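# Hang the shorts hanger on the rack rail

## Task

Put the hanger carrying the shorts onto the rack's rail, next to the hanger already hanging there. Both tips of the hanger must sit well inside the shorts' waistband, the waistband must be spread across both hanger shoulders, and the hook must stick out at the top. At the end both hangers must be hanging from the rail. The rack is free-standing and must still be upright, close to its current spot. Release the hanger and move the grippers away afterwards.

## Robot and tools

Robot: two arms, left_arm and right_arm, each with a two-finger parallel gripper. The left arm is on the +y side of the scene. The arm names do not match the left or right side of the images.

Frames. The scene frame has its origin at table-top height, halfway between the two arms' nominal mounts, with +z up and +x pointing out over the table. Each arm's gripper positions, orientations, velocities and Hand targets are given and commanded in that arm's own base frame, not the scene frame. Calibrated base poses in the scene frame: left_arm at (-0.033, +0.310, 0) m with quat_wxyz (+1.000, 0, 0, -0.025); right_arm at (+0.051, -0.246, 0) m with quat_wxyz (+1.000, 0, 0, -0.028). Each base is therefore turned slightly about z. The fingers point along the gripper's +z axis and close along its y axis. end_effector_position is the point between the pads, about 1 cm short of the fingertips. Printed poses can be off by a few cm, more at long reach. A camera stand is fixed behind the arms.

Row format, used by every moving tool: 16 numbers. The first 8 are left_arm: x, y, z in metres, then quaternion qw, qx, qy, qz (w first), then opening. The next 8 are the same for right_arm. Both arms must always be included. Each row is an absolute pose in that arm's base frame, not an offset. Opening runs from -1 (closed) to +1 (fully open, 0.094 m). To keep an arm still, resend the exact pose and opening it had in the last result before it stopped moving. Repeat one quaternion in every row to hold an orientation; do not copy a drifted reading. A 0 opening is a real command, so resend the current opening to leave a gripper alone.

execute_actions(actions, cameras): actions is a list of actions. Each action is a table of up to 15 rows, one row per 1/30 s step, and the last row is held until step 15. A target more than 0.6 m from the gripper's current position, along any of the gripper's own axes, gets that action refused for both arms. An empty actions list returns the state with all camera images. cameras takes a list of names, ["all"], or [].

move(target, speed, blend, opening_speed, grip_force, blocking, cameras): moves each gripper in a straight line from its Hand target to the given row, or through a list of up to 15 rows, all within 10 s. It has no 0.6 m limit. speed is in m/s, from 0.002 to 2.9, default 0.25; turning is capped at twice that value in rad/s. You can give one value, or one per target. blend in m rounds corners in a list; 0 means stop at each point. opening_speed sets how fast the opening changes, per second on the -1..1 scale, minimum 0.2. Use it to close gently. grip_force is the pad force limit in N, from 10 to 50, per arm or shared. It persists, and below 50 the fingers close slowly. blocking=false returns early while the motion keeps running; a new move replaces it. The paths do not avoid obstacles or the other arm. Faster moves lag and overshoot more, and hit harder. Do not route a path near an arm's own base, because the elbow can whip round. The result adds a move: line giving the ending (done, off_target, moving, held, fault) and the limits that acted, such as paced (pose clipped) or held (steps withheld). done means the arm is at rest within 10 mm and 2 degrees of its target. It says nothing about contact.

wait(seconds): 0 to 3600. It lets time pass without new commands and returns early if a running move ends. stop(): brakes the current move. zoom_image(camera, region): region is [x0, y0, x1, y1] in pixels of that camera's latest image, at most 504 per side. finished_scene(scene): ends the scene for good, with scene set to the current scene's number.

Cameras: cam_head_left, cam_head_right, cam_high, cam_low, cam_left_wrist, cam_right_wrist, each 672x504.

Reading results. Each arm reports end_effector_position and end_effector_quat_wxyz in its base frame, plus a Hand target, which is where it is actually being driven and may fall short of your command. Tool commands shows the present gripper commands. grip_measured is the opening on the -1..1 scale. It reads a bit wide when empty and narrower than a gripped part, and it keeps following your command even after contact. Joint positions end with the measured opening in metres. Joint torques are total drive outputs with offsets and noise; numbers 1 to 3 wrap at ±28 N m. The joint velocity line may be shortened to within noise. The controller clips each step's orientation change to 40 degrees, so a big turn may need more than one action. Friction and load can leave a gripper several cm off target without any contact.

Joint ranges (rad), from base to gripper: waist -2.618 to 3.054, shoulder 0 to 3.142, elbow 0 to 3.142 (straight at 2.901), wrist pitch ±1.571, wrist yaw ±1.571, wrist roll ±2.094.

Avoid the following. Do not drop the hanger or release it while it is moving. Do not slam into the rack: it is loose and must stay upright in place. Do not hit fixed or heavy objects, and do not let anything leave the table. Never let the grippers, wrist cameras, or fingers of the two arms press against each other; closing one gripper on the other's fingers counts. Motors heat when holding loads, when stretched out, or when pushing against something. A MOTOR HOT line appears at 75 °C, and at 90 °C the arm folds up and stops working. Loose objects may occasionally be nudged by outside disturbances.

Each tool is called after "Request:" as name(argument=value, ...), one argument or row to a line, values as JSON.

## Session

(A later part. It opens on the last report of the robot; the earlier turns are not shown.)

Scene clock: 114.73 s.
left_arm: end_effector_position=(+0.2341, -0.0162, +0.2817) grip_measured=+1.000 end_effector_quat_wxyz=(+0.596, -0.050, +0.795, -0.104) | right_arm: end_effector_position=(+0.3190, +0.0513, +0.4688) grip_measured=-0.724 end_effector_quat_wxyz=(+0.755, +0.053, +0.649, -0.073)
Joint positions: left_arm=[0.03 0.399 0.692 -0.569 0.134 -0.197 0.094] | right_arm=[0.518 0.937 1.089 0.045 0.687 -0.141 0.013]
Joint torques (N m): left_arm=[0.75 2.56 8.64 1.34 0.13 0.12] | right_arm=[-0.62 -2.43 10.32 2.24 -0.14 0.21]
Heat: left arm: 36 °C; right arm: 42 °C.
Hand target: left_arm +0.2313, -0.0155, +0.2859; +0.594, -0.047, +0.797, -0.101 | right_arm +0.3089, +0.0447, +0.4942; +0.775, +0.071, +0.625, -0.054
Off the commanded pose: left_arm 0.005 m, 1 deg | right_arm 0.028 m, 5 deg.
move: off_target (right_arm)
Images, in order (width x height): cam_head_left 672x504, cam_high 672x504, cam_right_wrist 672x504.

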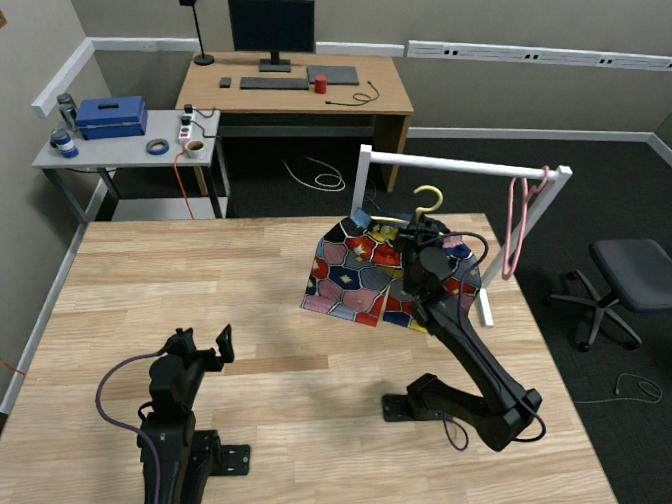

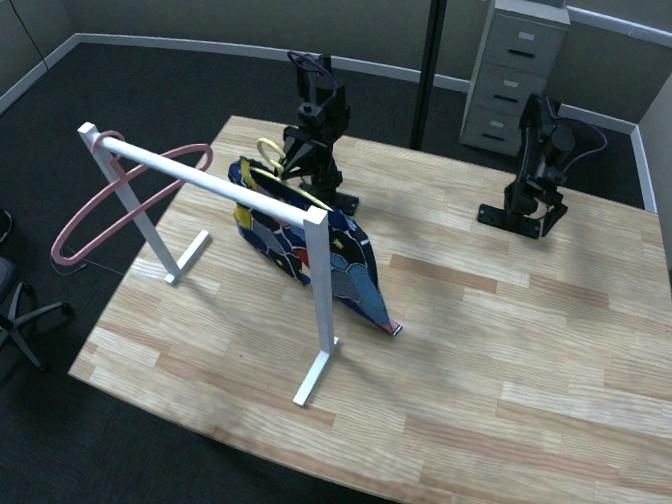

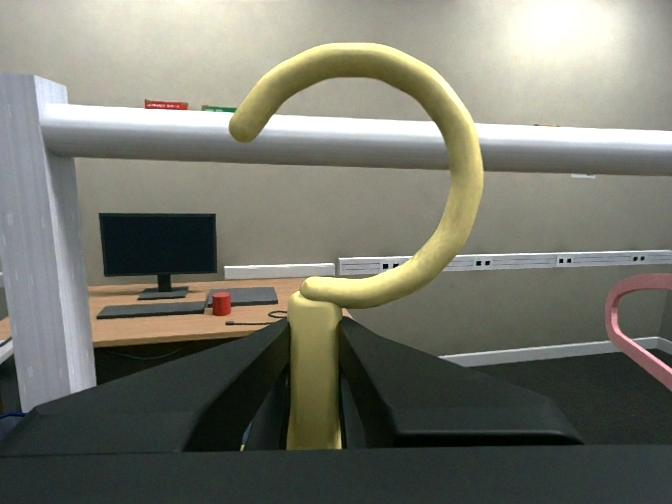

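Request:
zoom_image(
  camera="cam_head_left",
  region=[350, 135, 450, 210],
)

Request:
zoom_image(
  camera="cam_head_left",
  region=[490, 140, 590, 215],
)

Request:
zoom_image(
  camera="cam_high",
  region=[180, 130, 420, 320],
)

Scaled by 5.040 from the camera's image (finer frame: 960x720).

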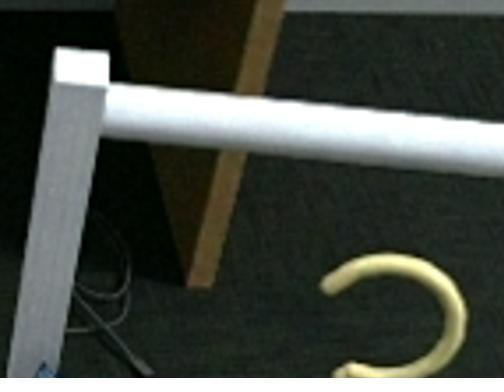

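Scaled by 5.040 from the camera's image (finer frame: 960x720).

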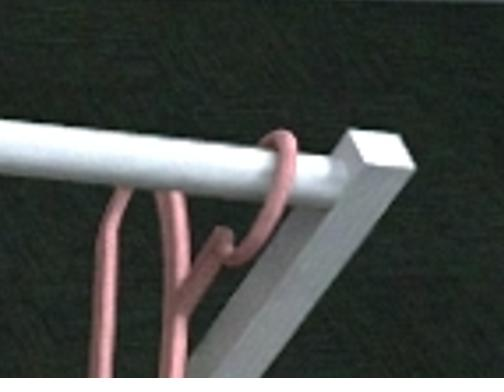

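Scaled by 2.100 from the camera's image (finer frame: 960x720).

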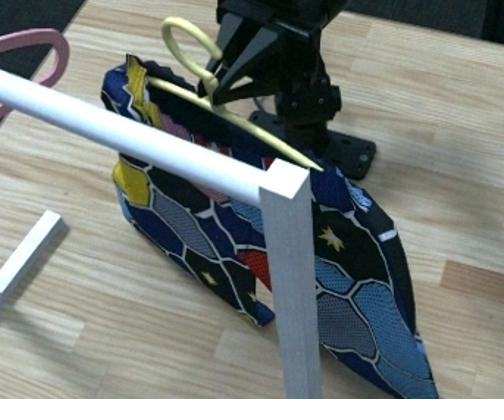

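Request:
move(
  target=[
    [0.2312,-0.0155,0.2859,0.594,-0.047,0.797,-0.101,1.0, 0.3380,0.0040,0.5210,0.7159,0.2816,0.5553,-0.3159,-0.9],
  ],
  speed=0.17,
  cameras=["cam_head_left", "cam_right_wrist", "cam_high"],
)

Scene clock: 127.13 s.
left_arm: end_effector_position=(+0.2341, -0.0162, +0.2817) grip_measured=+1.000 end_effector_quat_wxyz=(+0.596, -0.050, +0.795, -0.104) | right_arm: end_effector_position=(+0.3372, +0.0098, +0.5076) grip_measured=-0.724 end_effector_quat_wxyz=(+0.705, +0.266, +0.574, -0.321)
Joint positions: left_arm=[0.03 0.399 0.692 -0.569 0.134 -0.197 0.094] | right_arm=[0.571 1.4 1.296 1.081 1.326 -0.956 0.013]
Joint torques (N m): left_arm=[0.81 2.54 8.61 1.37 0.12 0.11] | right_arm=[-1.74 -3.49 9.84 0.97 -0.73 -0.02]
Heat: left arm: 36 °C; right arm: 39 °C.
Hand target: left_arm +0.2313, -0.0155, +0.2859; +0.594, -0.047, +0.797, -0.101 | right_arm +0.3370, +0.0039, +0.5204; +0.716, +0.281, +0.557, -0.315
Off the commanded pose: left_arm 0.005 m, 1 deg | right_arm 0.015 m, 3 deg.
move: off_target (right_arm)
Images, in order (width x height): cam_head_left 672x504, cam_high 672x504, cam_right_wrist 672x504.

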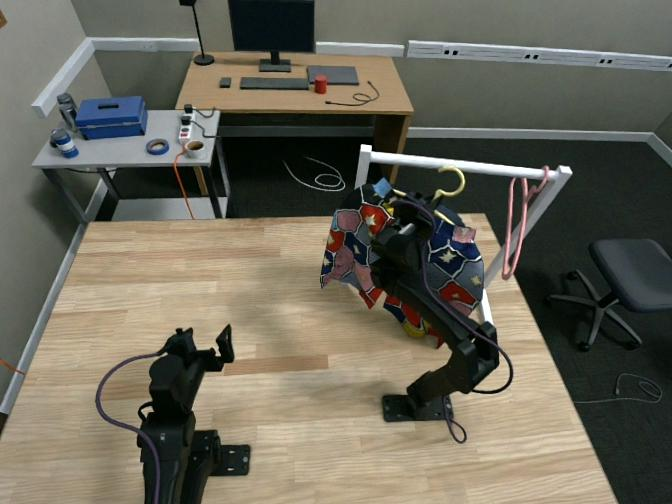

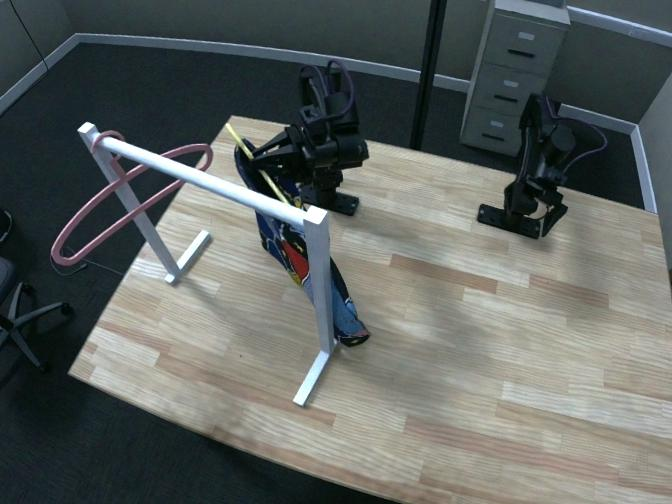

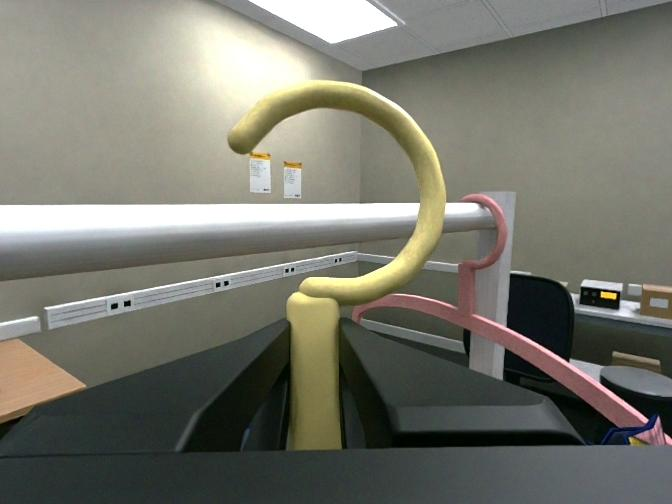

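Request:
zoom_image(
  camera="cam_high",
  region=[200, 90, 400, 240],
)

Request:
zoom_image(
  camera="cam_head_left",
  region=[310, 140, 530, 360],
)

Scaled by 2.520 from the camera's image (finer frame: 960x720).

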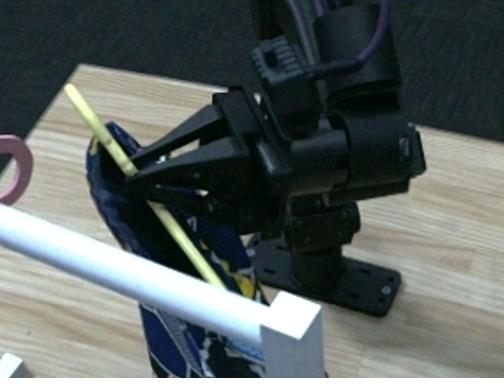

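Scaled by 2.291 from the camera's image (finer frame: 960x720).

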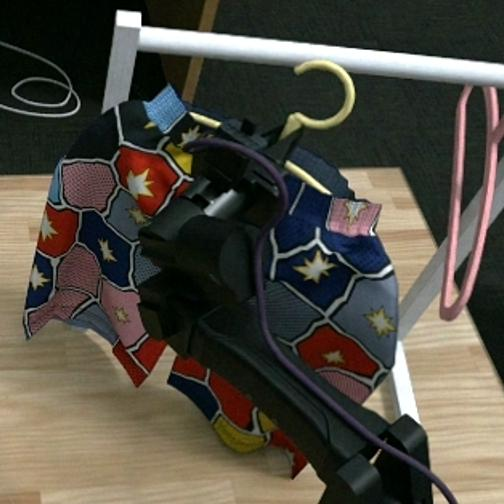

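Request:
zoom_image(
  camera="cam_right_wrist",
  region=[200, 60, 480, 340],
)

Scaled by 1.800 from the camera's image (finer frame: 960x720).

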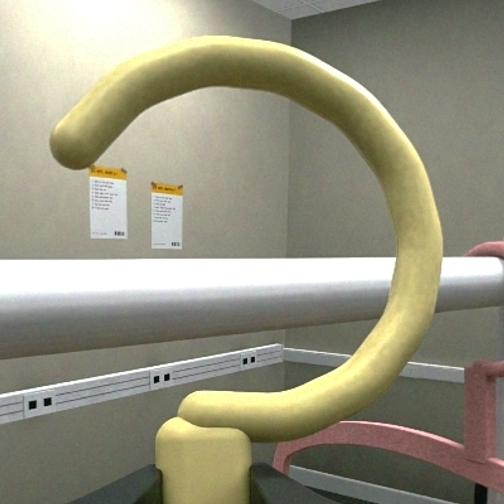

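Request:
execute_actions(
  actions=[],
  cameras=["cam_low", "cam_head_right", "cam_left_wrist"],
)

Scene clock: 132.43 s.
left_arm: end_effector_position=(+0.2341, -0.0162, +0.2817) grip_measured=+1.000 end_effector_quat_wxyz=(+0.596, -0.050, +0.795, -0.104) | right_arm: end_effector_position=(+0.3371, +0.0097, +0.5076) grip_measured=-0.724 end_effector_quat_wxyz=(+0.705, +0.266, +0.574, -0.321)
Joint positions: left_arm=[0.03 0.399 0.692 -0.569 0.134 -0.197 0.094] | right_arm=[0.571 1.4 1.296 1.081 1.326 -0.957 0.013]
Joint velocities: within noise
Joint torques (N m): left_arm=[0.85 2.56 8.73 1.39 0.1 0.12] | right_arm=[-1.69 -3.55 9.95 0.91 -0.68 -0.02]
Heat: left arm: 36 °C; right arm: 39 °C.
Hand target: left_arm +0.2313, -0.0155, +0.2859; +0.594, -0.047, +0.797, -0.101 | right_arm +0.3370, +0.0039, +0.5204; +0.716, +0.281, +0.557, -0.315
Tool commands: left_gripper/opening=+1.0 right_gripper/opening=-0.9
Off the commanded pose: left_arm 0.005 m, 1 deg | right_arm 0.015 m, 3 deg.
Images, in order (width x height): cam_head_right 672x504, cam_low 672x504, cam_left_wrist 672x504.

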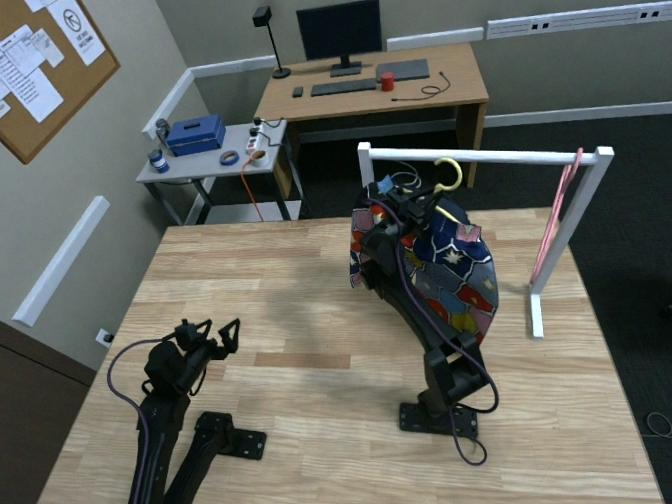

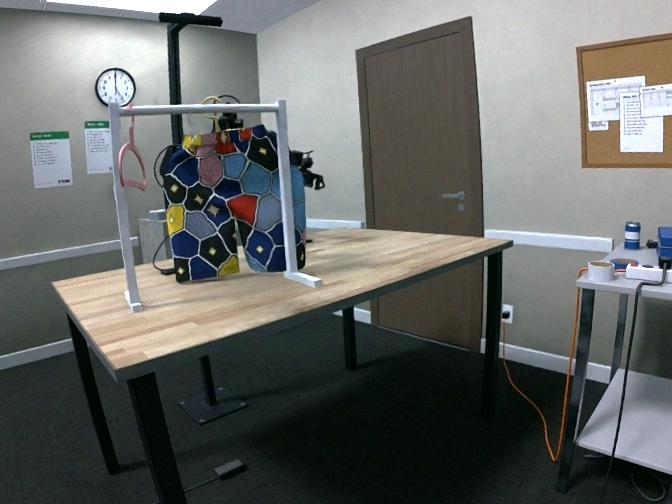

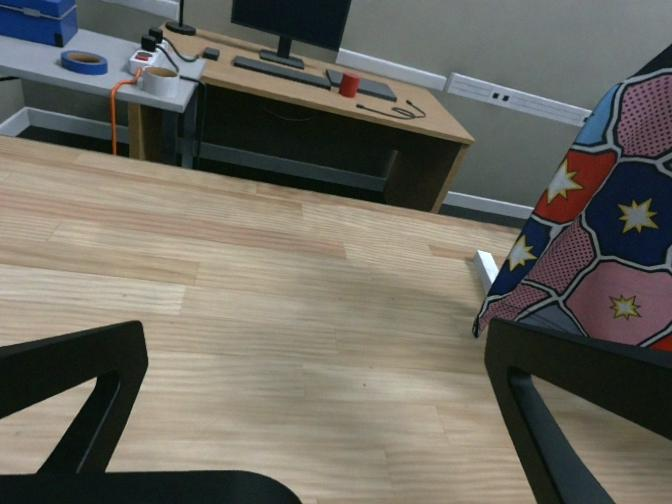

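Request:
zoom_image(
  camera="cam_low",
  region=[110, 80, 340, 300],
)

Request:
zoom_image(
  camera="cam_head_right",
  region=[340, 130, 620, 350],
)

Scaled by 2.191 from the camera's image (finer frame: 960x720).

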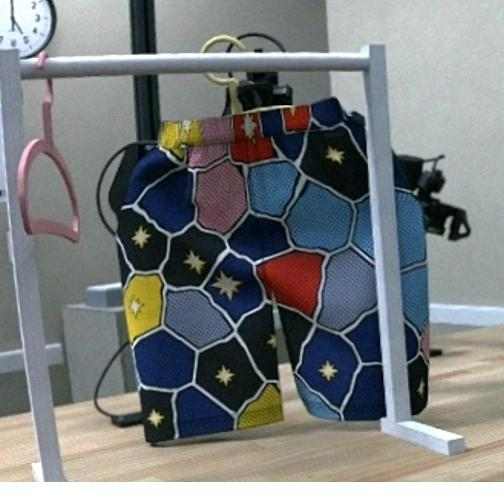

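Scaled by 1.800 from the camera's image (finer frame: 960x720).

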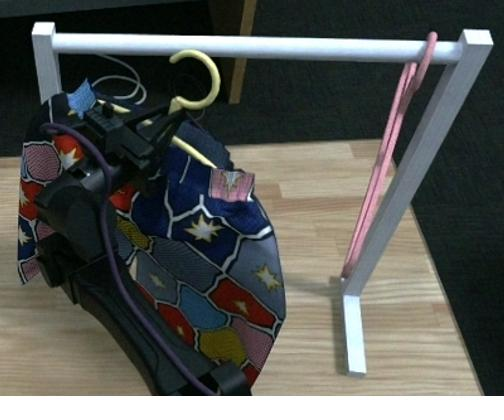

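Request:
move(
  target=[
    [0.2312,-0.0155,0.2859,0.594,-0.047,0.797,-0.101,1.0, 0.3600,0.0040,0.5070,0.7637,0.2515,0.4875,-0.3403,-0.9],
  ],
  speed=0.1,
  cameras=["cam_head_left", "cam_right_wrist", "cam_low"],
)

Scene clock: 139.53 s.
left_arm: end_effector_position=(+0.2341, -0.0162, +0.2817) grip_measured=+1.000 end_effector_quat_wxyz=(+0.596, -0.050, +0.795, -0.104) | right_arm: end_effector_position=(+0.3543, +0.0038, +0.5086) grip_measured=-0.730 end_effector_quat_wxyz=(+0.760, +0.263, +0.495, -0.329)
Joint positions: left_arm=[0.03 0.399 0.692 -0.569 0.134 -0.197 0.094] | right_arm=[0.491 1.504 1.245 1.405 1.15 -1.03 0.013]
Joint torques (N m): left_arm=[0.96 2.58 8.61 1.36 0.11 0.12] | right_arm=[-1.35 -4.07 5.85 0.67 -0.89 -0.09]
Heat: left arm: 37 °C; right arm: 40 °C.
Hand target: left_arm +0.2313, -0.0155, +0.2859; +0.594, -0.047, +0.797, -0.101 | right_arm +0.3598, +0.0040, +0.5068; +0.764, +0.251, +0.488, -0.340
Off the commanded pose: left_arm 0.005 m, 1 deg | right_arm 0.006 m, 2 deg.
move: done
Images, in order (width x height): cam_head_left 672x504, cam_low 672x504, cam_right_wrist 672x504.

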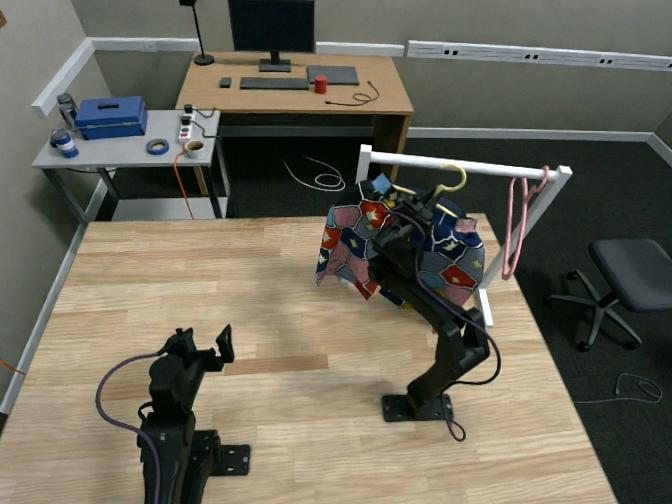

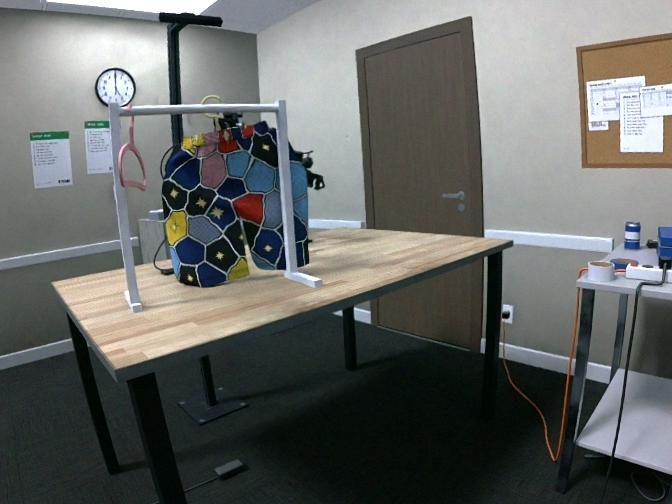

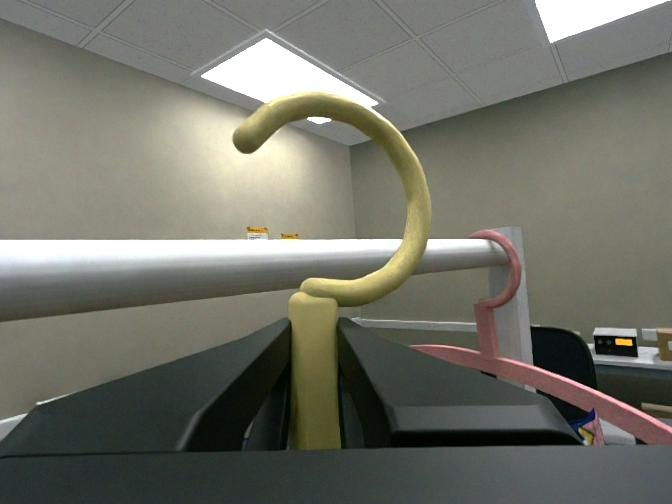

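Request:
zoom_image(
  camera="cam_right_wrist",
  region=[210, 80, 450, 320],
)

Request:
zoom_image(
  camera="cam_right_wrist",
  region=[0, 200, 300, 340],
)

Request:
zoom_image(
  camera="cam_low",
  region=[110, 80, 340, 300],
)

Scaled by 2.100 from the camera's image (finer frame: 960x720).

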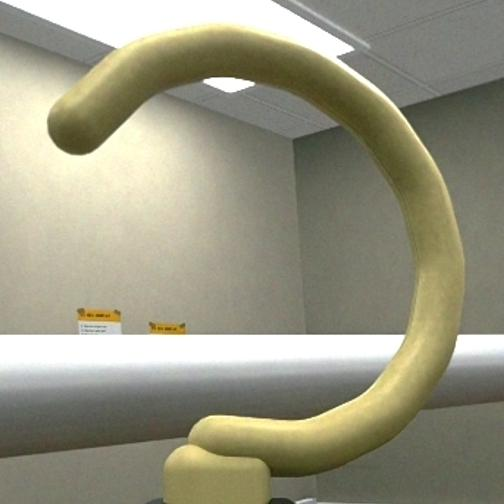

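Scaled by 1.680 from the camera's image (finer frame: 960x720).

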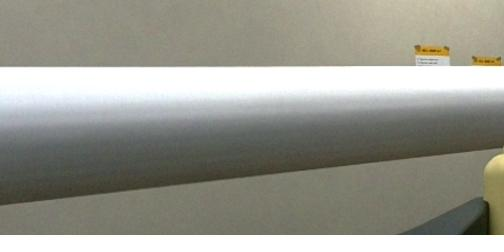

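Scaled by 2.191 from the camera's image (finer frame: 960x720).

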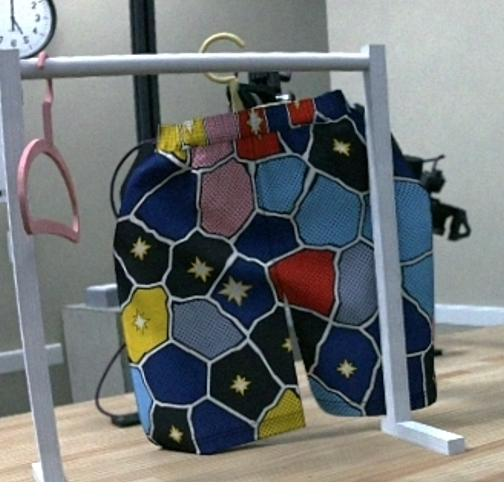

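Request:
move(
  target=[
    [0.2312,-0.0155,0.2859,0.594,-0.047,0.797,-0.101,1.0, 0.3700,0.0060,0.5280,0.7281,0.2829,0.5001,-0.3733,-0.9],
  ],
  speed=0.07,
  cameras=["cam_head_left", "cam_right_wrist", "cam_left_wrist"],
)

Scene clock: 150.23 s.
left_arm: end_effector_position=(+0.2341, -0.0162, +0.2817) grip_measured=+1.000 end_effector_quat_wxyz=(+0.596, -0.050, +0.795, -0.104) | right_arm: end_effector_position=(+0.3677, +0.0046, +0.5201) grip_measured=-0.747 end_effector_quat_wxyz=(+0.721, +0.283, +0.512, -0.373)
Joint positions: left_arm=[0.03 0.399 0.692 -0.569 0.134 -0.197 0.094] | right_arm=[0.491 1.638 1.451 1.473 1.234 -1.242 0.012]
Joint torques (N m): left_arm=[0.8 2.62 8.57 1.39 0.11 0.11] | right_arm=[-0.35 -5.19 8.77 0.33 -0.82 -0.15]
Heat: left arm: 37 °C; right arm: 38 °C.
Hand target: left_arm +0.2313, -0.0155, +0.2859; +0.594, -0.047, +0.797, -0.101 | right_arm +0.3696, +0.0060, +0.5277; +0.728, +0.283, +0.500, -0.373
Off the commanded pose: left_arm 0.005 m, 1 deg | right_arm 0.008 m, 2 deg.
move: done
Images, in order (width x height): cam_head_left 672x504, cam_left_wrist 672x504, cam_right_wrist 672x504.

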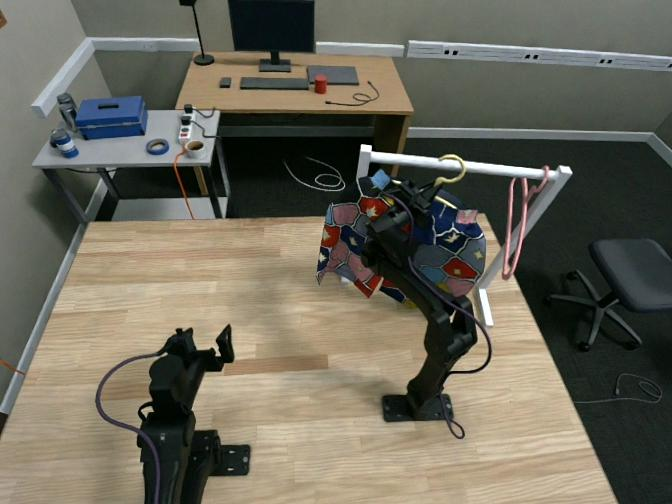

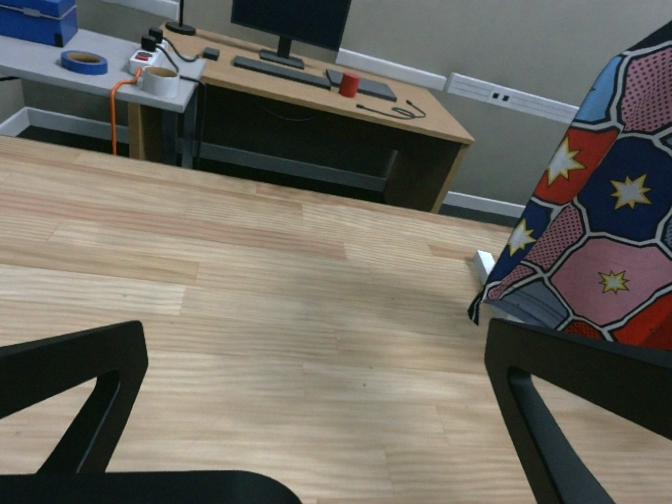

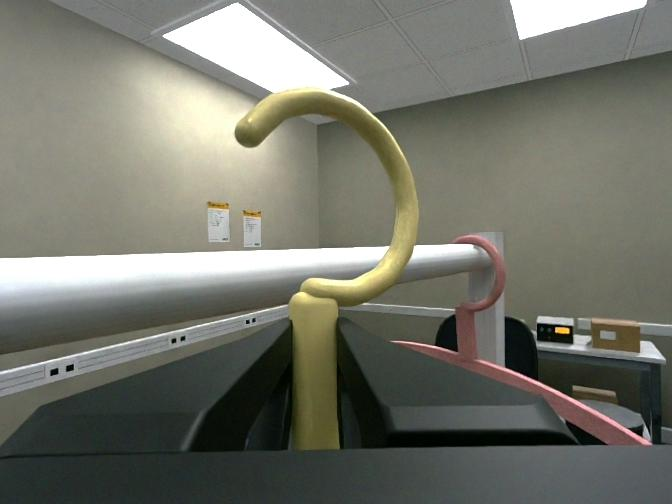

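Request:
zoom_image(
  camera="cam_right_wrist",
  region=[216, 76, 440, 300],
)

Request:
zoom_image(
  camera="cam_right_wrist",
  region=[230, 260, 430, 460],
)

Request:
zoom_image(
  camera="cam_head_left",
  region=[310, 140, 530, 330],
)

Scaled by 2.250 from the camera's image (finer frame: 960x720).

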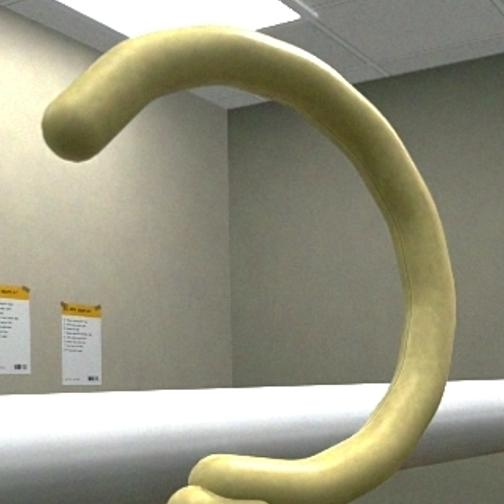

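Scaled by 2.520 from the camera's image (finer frame: 960x720).

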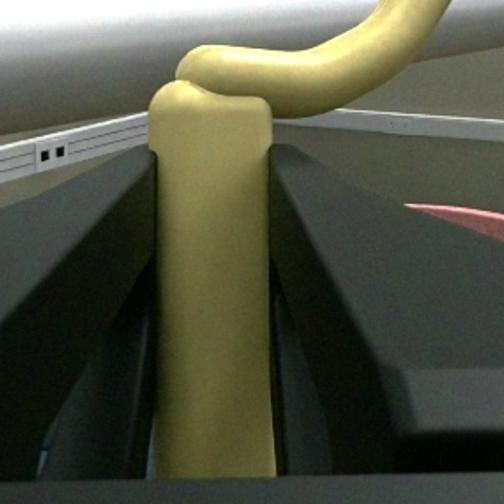

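Scaled by 2.291 from the camera's image (finer frame: 960x720).

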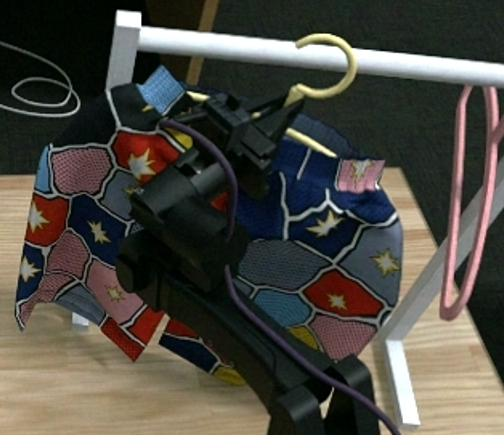

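Request:
zoom_image(
  camera="cam_head_left",
  region=[400, 140, 490, 240],
)

Request:
execute_actions(
  actions=[],
  cameras=["cam_high", "cam_low", "cam_head_right", "cam_right_wrist"],
)

Scaled by 5.040 from the camera's image (finer frame: 960x720).

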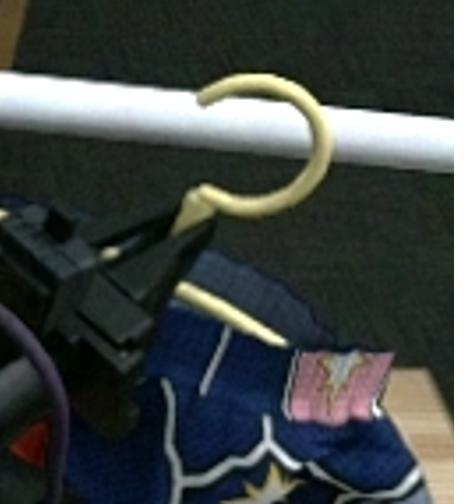

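Scene clock: 155.03 s.
left_arm: end_effector_position=(+0.2341, -0.0162, +0.2817) grip_measured=+1.000 end_effector_quat_wxyz=(+0.596, -0.050, +0.795, -0.104) | right_arm: end_effector_position=(+0.3676, +0.0046, +0.5201) grip_measured=-0.747 end_effector_quat_wxyz=(+0.721, +0.283, +0.512, -0.373)
Joint positions: left_arm=[0.03 0.399 0.692 -0.569 0.134 -0.197 0.094] | right_arm=[0.491 1.638 1.451 1.473 1.234 -1.242 0.012]
Joint velocities: within noise
Joint torques (N m): left_arm=[0.87 2.62 8.79 1.39 0.11 0.17] | right_arm=[-0.38 -5.23 9.1 0.34 -0.83 -0.15]
Heat: left arm: 37 °C; right arm: 38 °C.
Hand target: left_arm +0.2313, -0.0155, +0.2859; +0.594, -0.047, +0.797, -0.101 | right_arm +0.3696, +0.0060, +0.5277; +0.728, +0.283, +0.500, -0.373
Tool commands: left_gripper/opening=+1.0 right_gripper/opening=-0.9
Off the commanded pose: left_arm 0.005 m, 1 deg | right_arm 0.008 m, 2 deg.
Images, in order (width x height): cam_head_right 672x504, cam_high 672x504, cam_low 672x504, cam_right_wrist 672x504.

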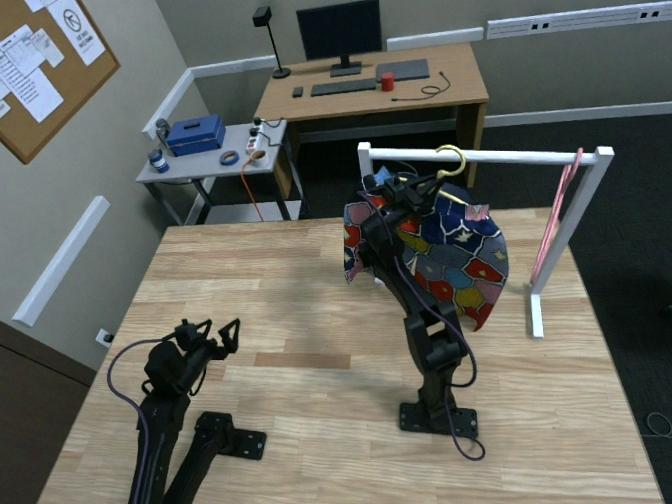

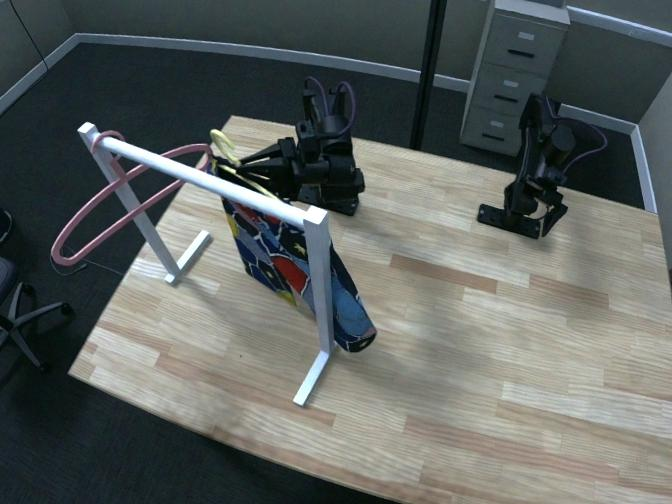

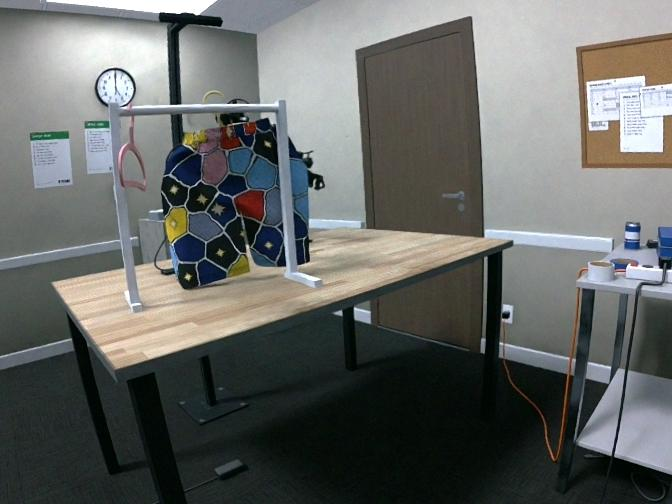

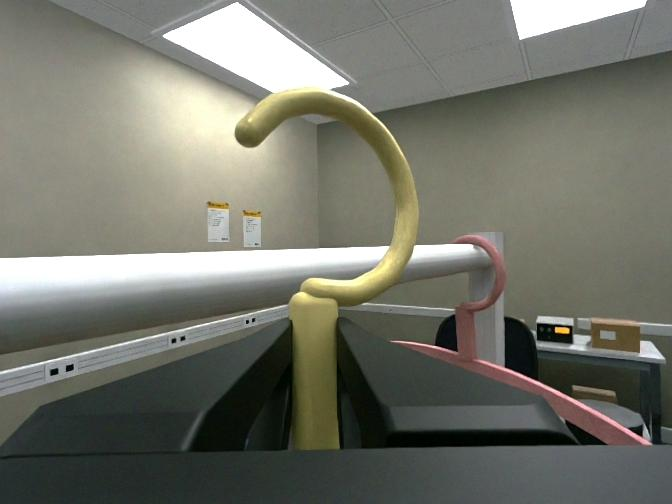

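Request:
zoom_image(
  camera="cam_high",
  region=[180, 110, 360, 260],
)

Request:
zoom_image(
  camera="cam_head_right",
  region=[350, 130, 530, 280],
)

Request:
zoom_image(
  camera="cam_low",
  region=[100, 80, 320, 300],
)

Scaled by 2.800 from the camera's image (finer frame: 960x720).

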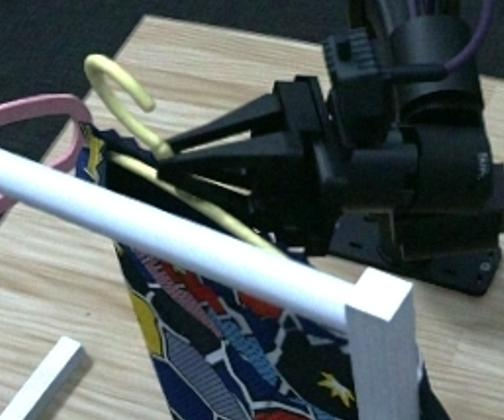

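Scaled by 2.800 from the camera's image (finer frame: 960x720).

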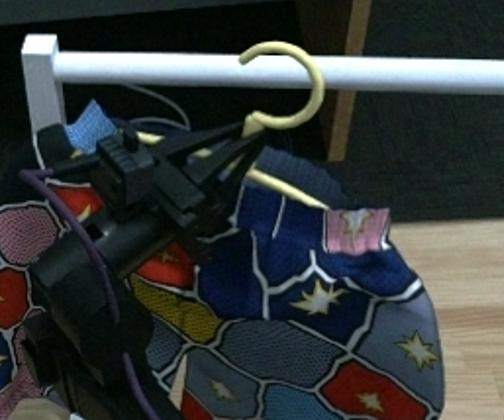

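Scaled by 2.291 from the camera's image (finer frame: 960x720).

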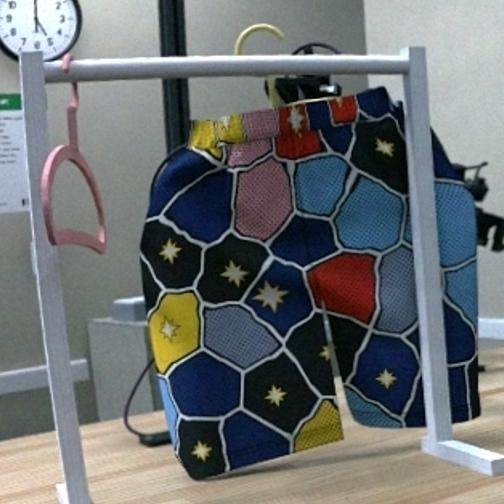

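Request:
move(
  target=[
    [0.2312,-0.0155,0.2859,0.594,-0.047,0.797,-0.101,1.0, 0.3100,0.0340,0.4280,0.7280,0.2356,0.5688,-0.3016,-0.9],
  ],
  speed=0.12,
  cameras=["cam_head_left", "cam_right_wrist", "cam_high", "cam_low"],
)

Scene clock: 166.43 s.
left_arm: end_effector_position=(+0.2341, -0.0162, +0.2816) grip_measured=+1.000 end_effector_quat_wxyz=(+0.595, -0.050, +0.795, -0.104) | right_arm: end_effector_position=(+0.3181, +0.0359, +0.4204) grip_measured=-0.747 end_effector_quat_wxyz=(+0.712, +0.220, +0.590, -0.310)
Joint positions: left_arm=[0.03 0.399 0.692 -0.569 0.134 -0.197 0.094] | right_arm=[0.688 1.376 0.909 1.542 1.333 -1.117 0.012]
Joint torques (N m): left_arm=[0.77 2.56 8.68 1.39 0.11 0.13] | right_arm=[0.58 -6.87 5.18 0.74 -0.71 0.11]
Heat: left arm: 37 °C; right arm: 37 °C.
Hand target: left_arm +0.2312, -0.0155, +0.2859; +0.594, -0.047, +0.797, -0.101 | right_arm +0.3104, +0.0335, +0.4281; +0.727, +0.228, +0.578, -0.292
Off the commanded pose: left_arm 0.005 m, 1 deg | right_arm 0.011 m, 4 deg.
joint sent to its limit (right arm) — joint 4 (wrist pitch), upper limit. The joint targets still meet the commanded pose.
move: off_target (right_arm)
Images, in order (width x height): cam_head_left 672x504, cam_high 672x504, cam_low 672x504, cam_right_wrist 672x504.

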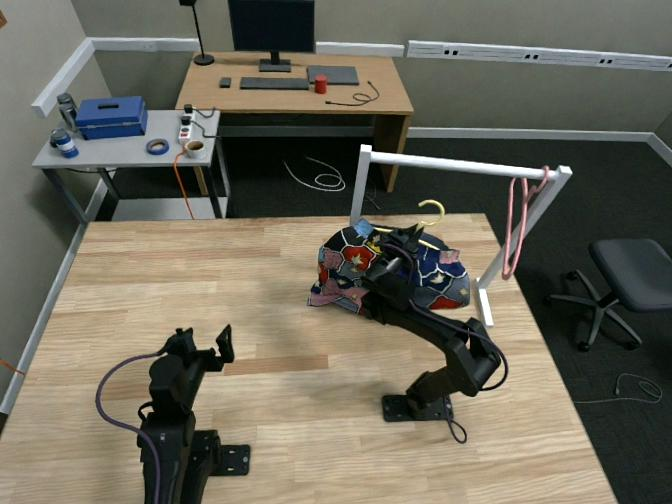

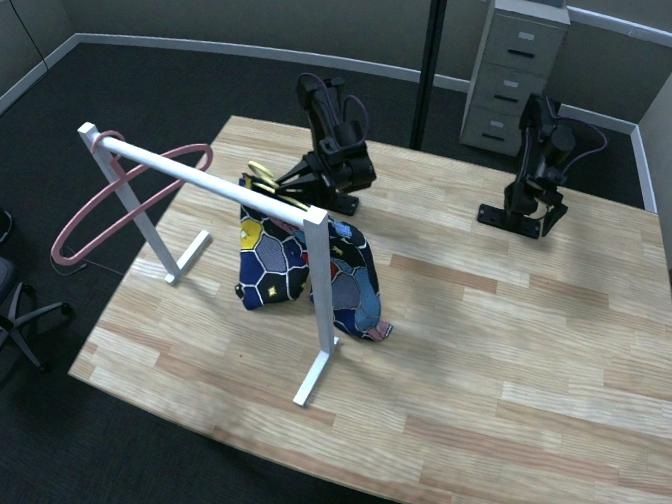

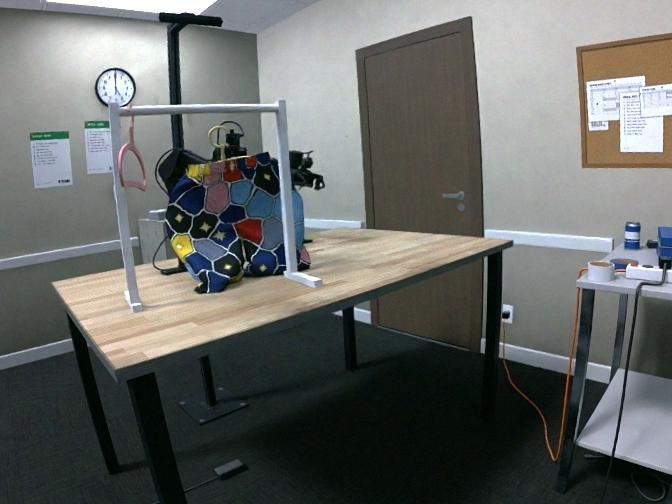

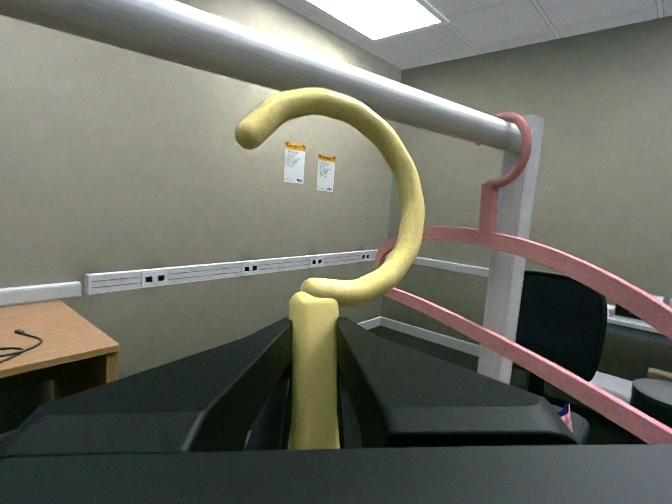

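Request:
move(
  target=[
    [0.2312,-0.0155,0.2859,0.594,-0.047,0.797,-0.101,1.0, 0.3100,0.0340,0.4280,0.7280,0.2356,0.5688,-0.3016,-0.70],
  ],
  speed=0.1,
  opening_speed=0.3,
  cameras=["cam_right_wrist", "cam_high"],
)

Scene clock: 168.20 s.
left_arm: end_effector_position=(+0.2341, -0.0162, +0.2816) grip_measured=+1.000 end_effector_quat_wxyz=(+0.595, -0.050, +0.795, -0.104) | right_arm: end_effector_position=(+0.3181, +0.0358, +0.4202) grip_measured=-0.697 end_effector_quat_wxyz=(+0.712, +0.221, +0.590, -0.310)
Joint positions: left_arm=[0.03 0.399 0.692 -0.569 0.134 -0.197 0.094] | right_arm=[0.688 1.376 0.909 1.542 1.334 -1.115 0.014]
Joint torques (N m): left_arm=[0.73 2.62 8.65 1.37 0.11 0.12] | right_arm=[0.66 -6.98 5.12 0.7 -0.74 0.11]
Heat: left arm: 37 °C; right arm: 37 °C.
Hand target: left_arm +0.2312, -0.0155, +0.2859; +0.594, -0.047, +0.797, -0.101 | right_arm +0.3104, +0.0335, +0.4279; +0.727, +0.228, +0.578, -0.292
Off the commanded pose: left_arm 0.005 m, 1 deg | right_arm 0.011 m, 4 deg.
joint sent to its limit (right arm) — joint 4 (wrist pitch), upper limit. The joint targets still meet the commanded pose.
move: off_target (right_arm)
Images, in order (width x height): cam_high 672x504, cam_right_wrist 672x504.

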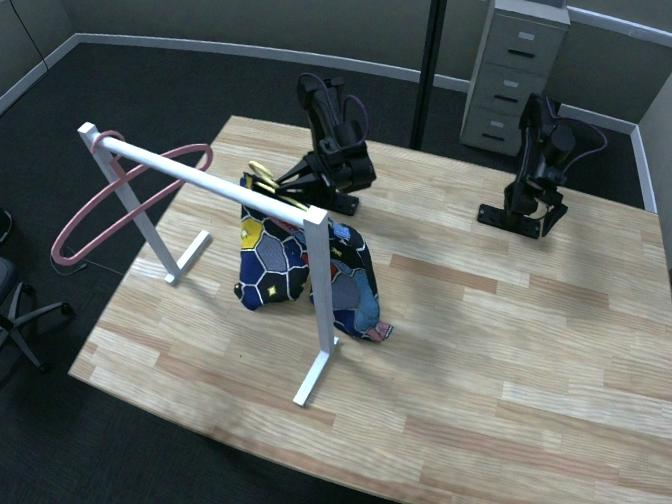

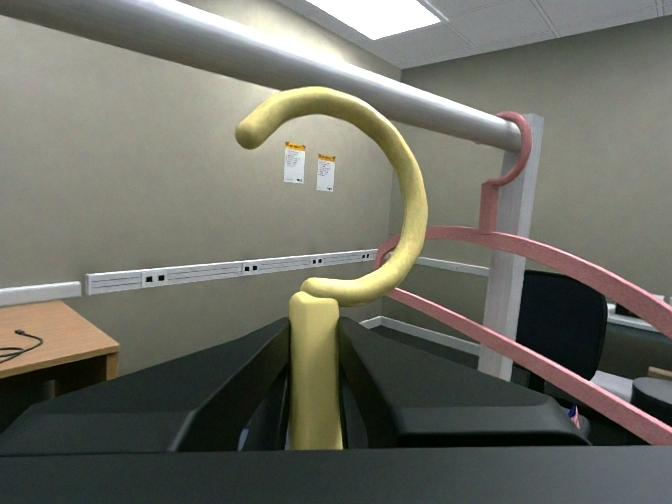

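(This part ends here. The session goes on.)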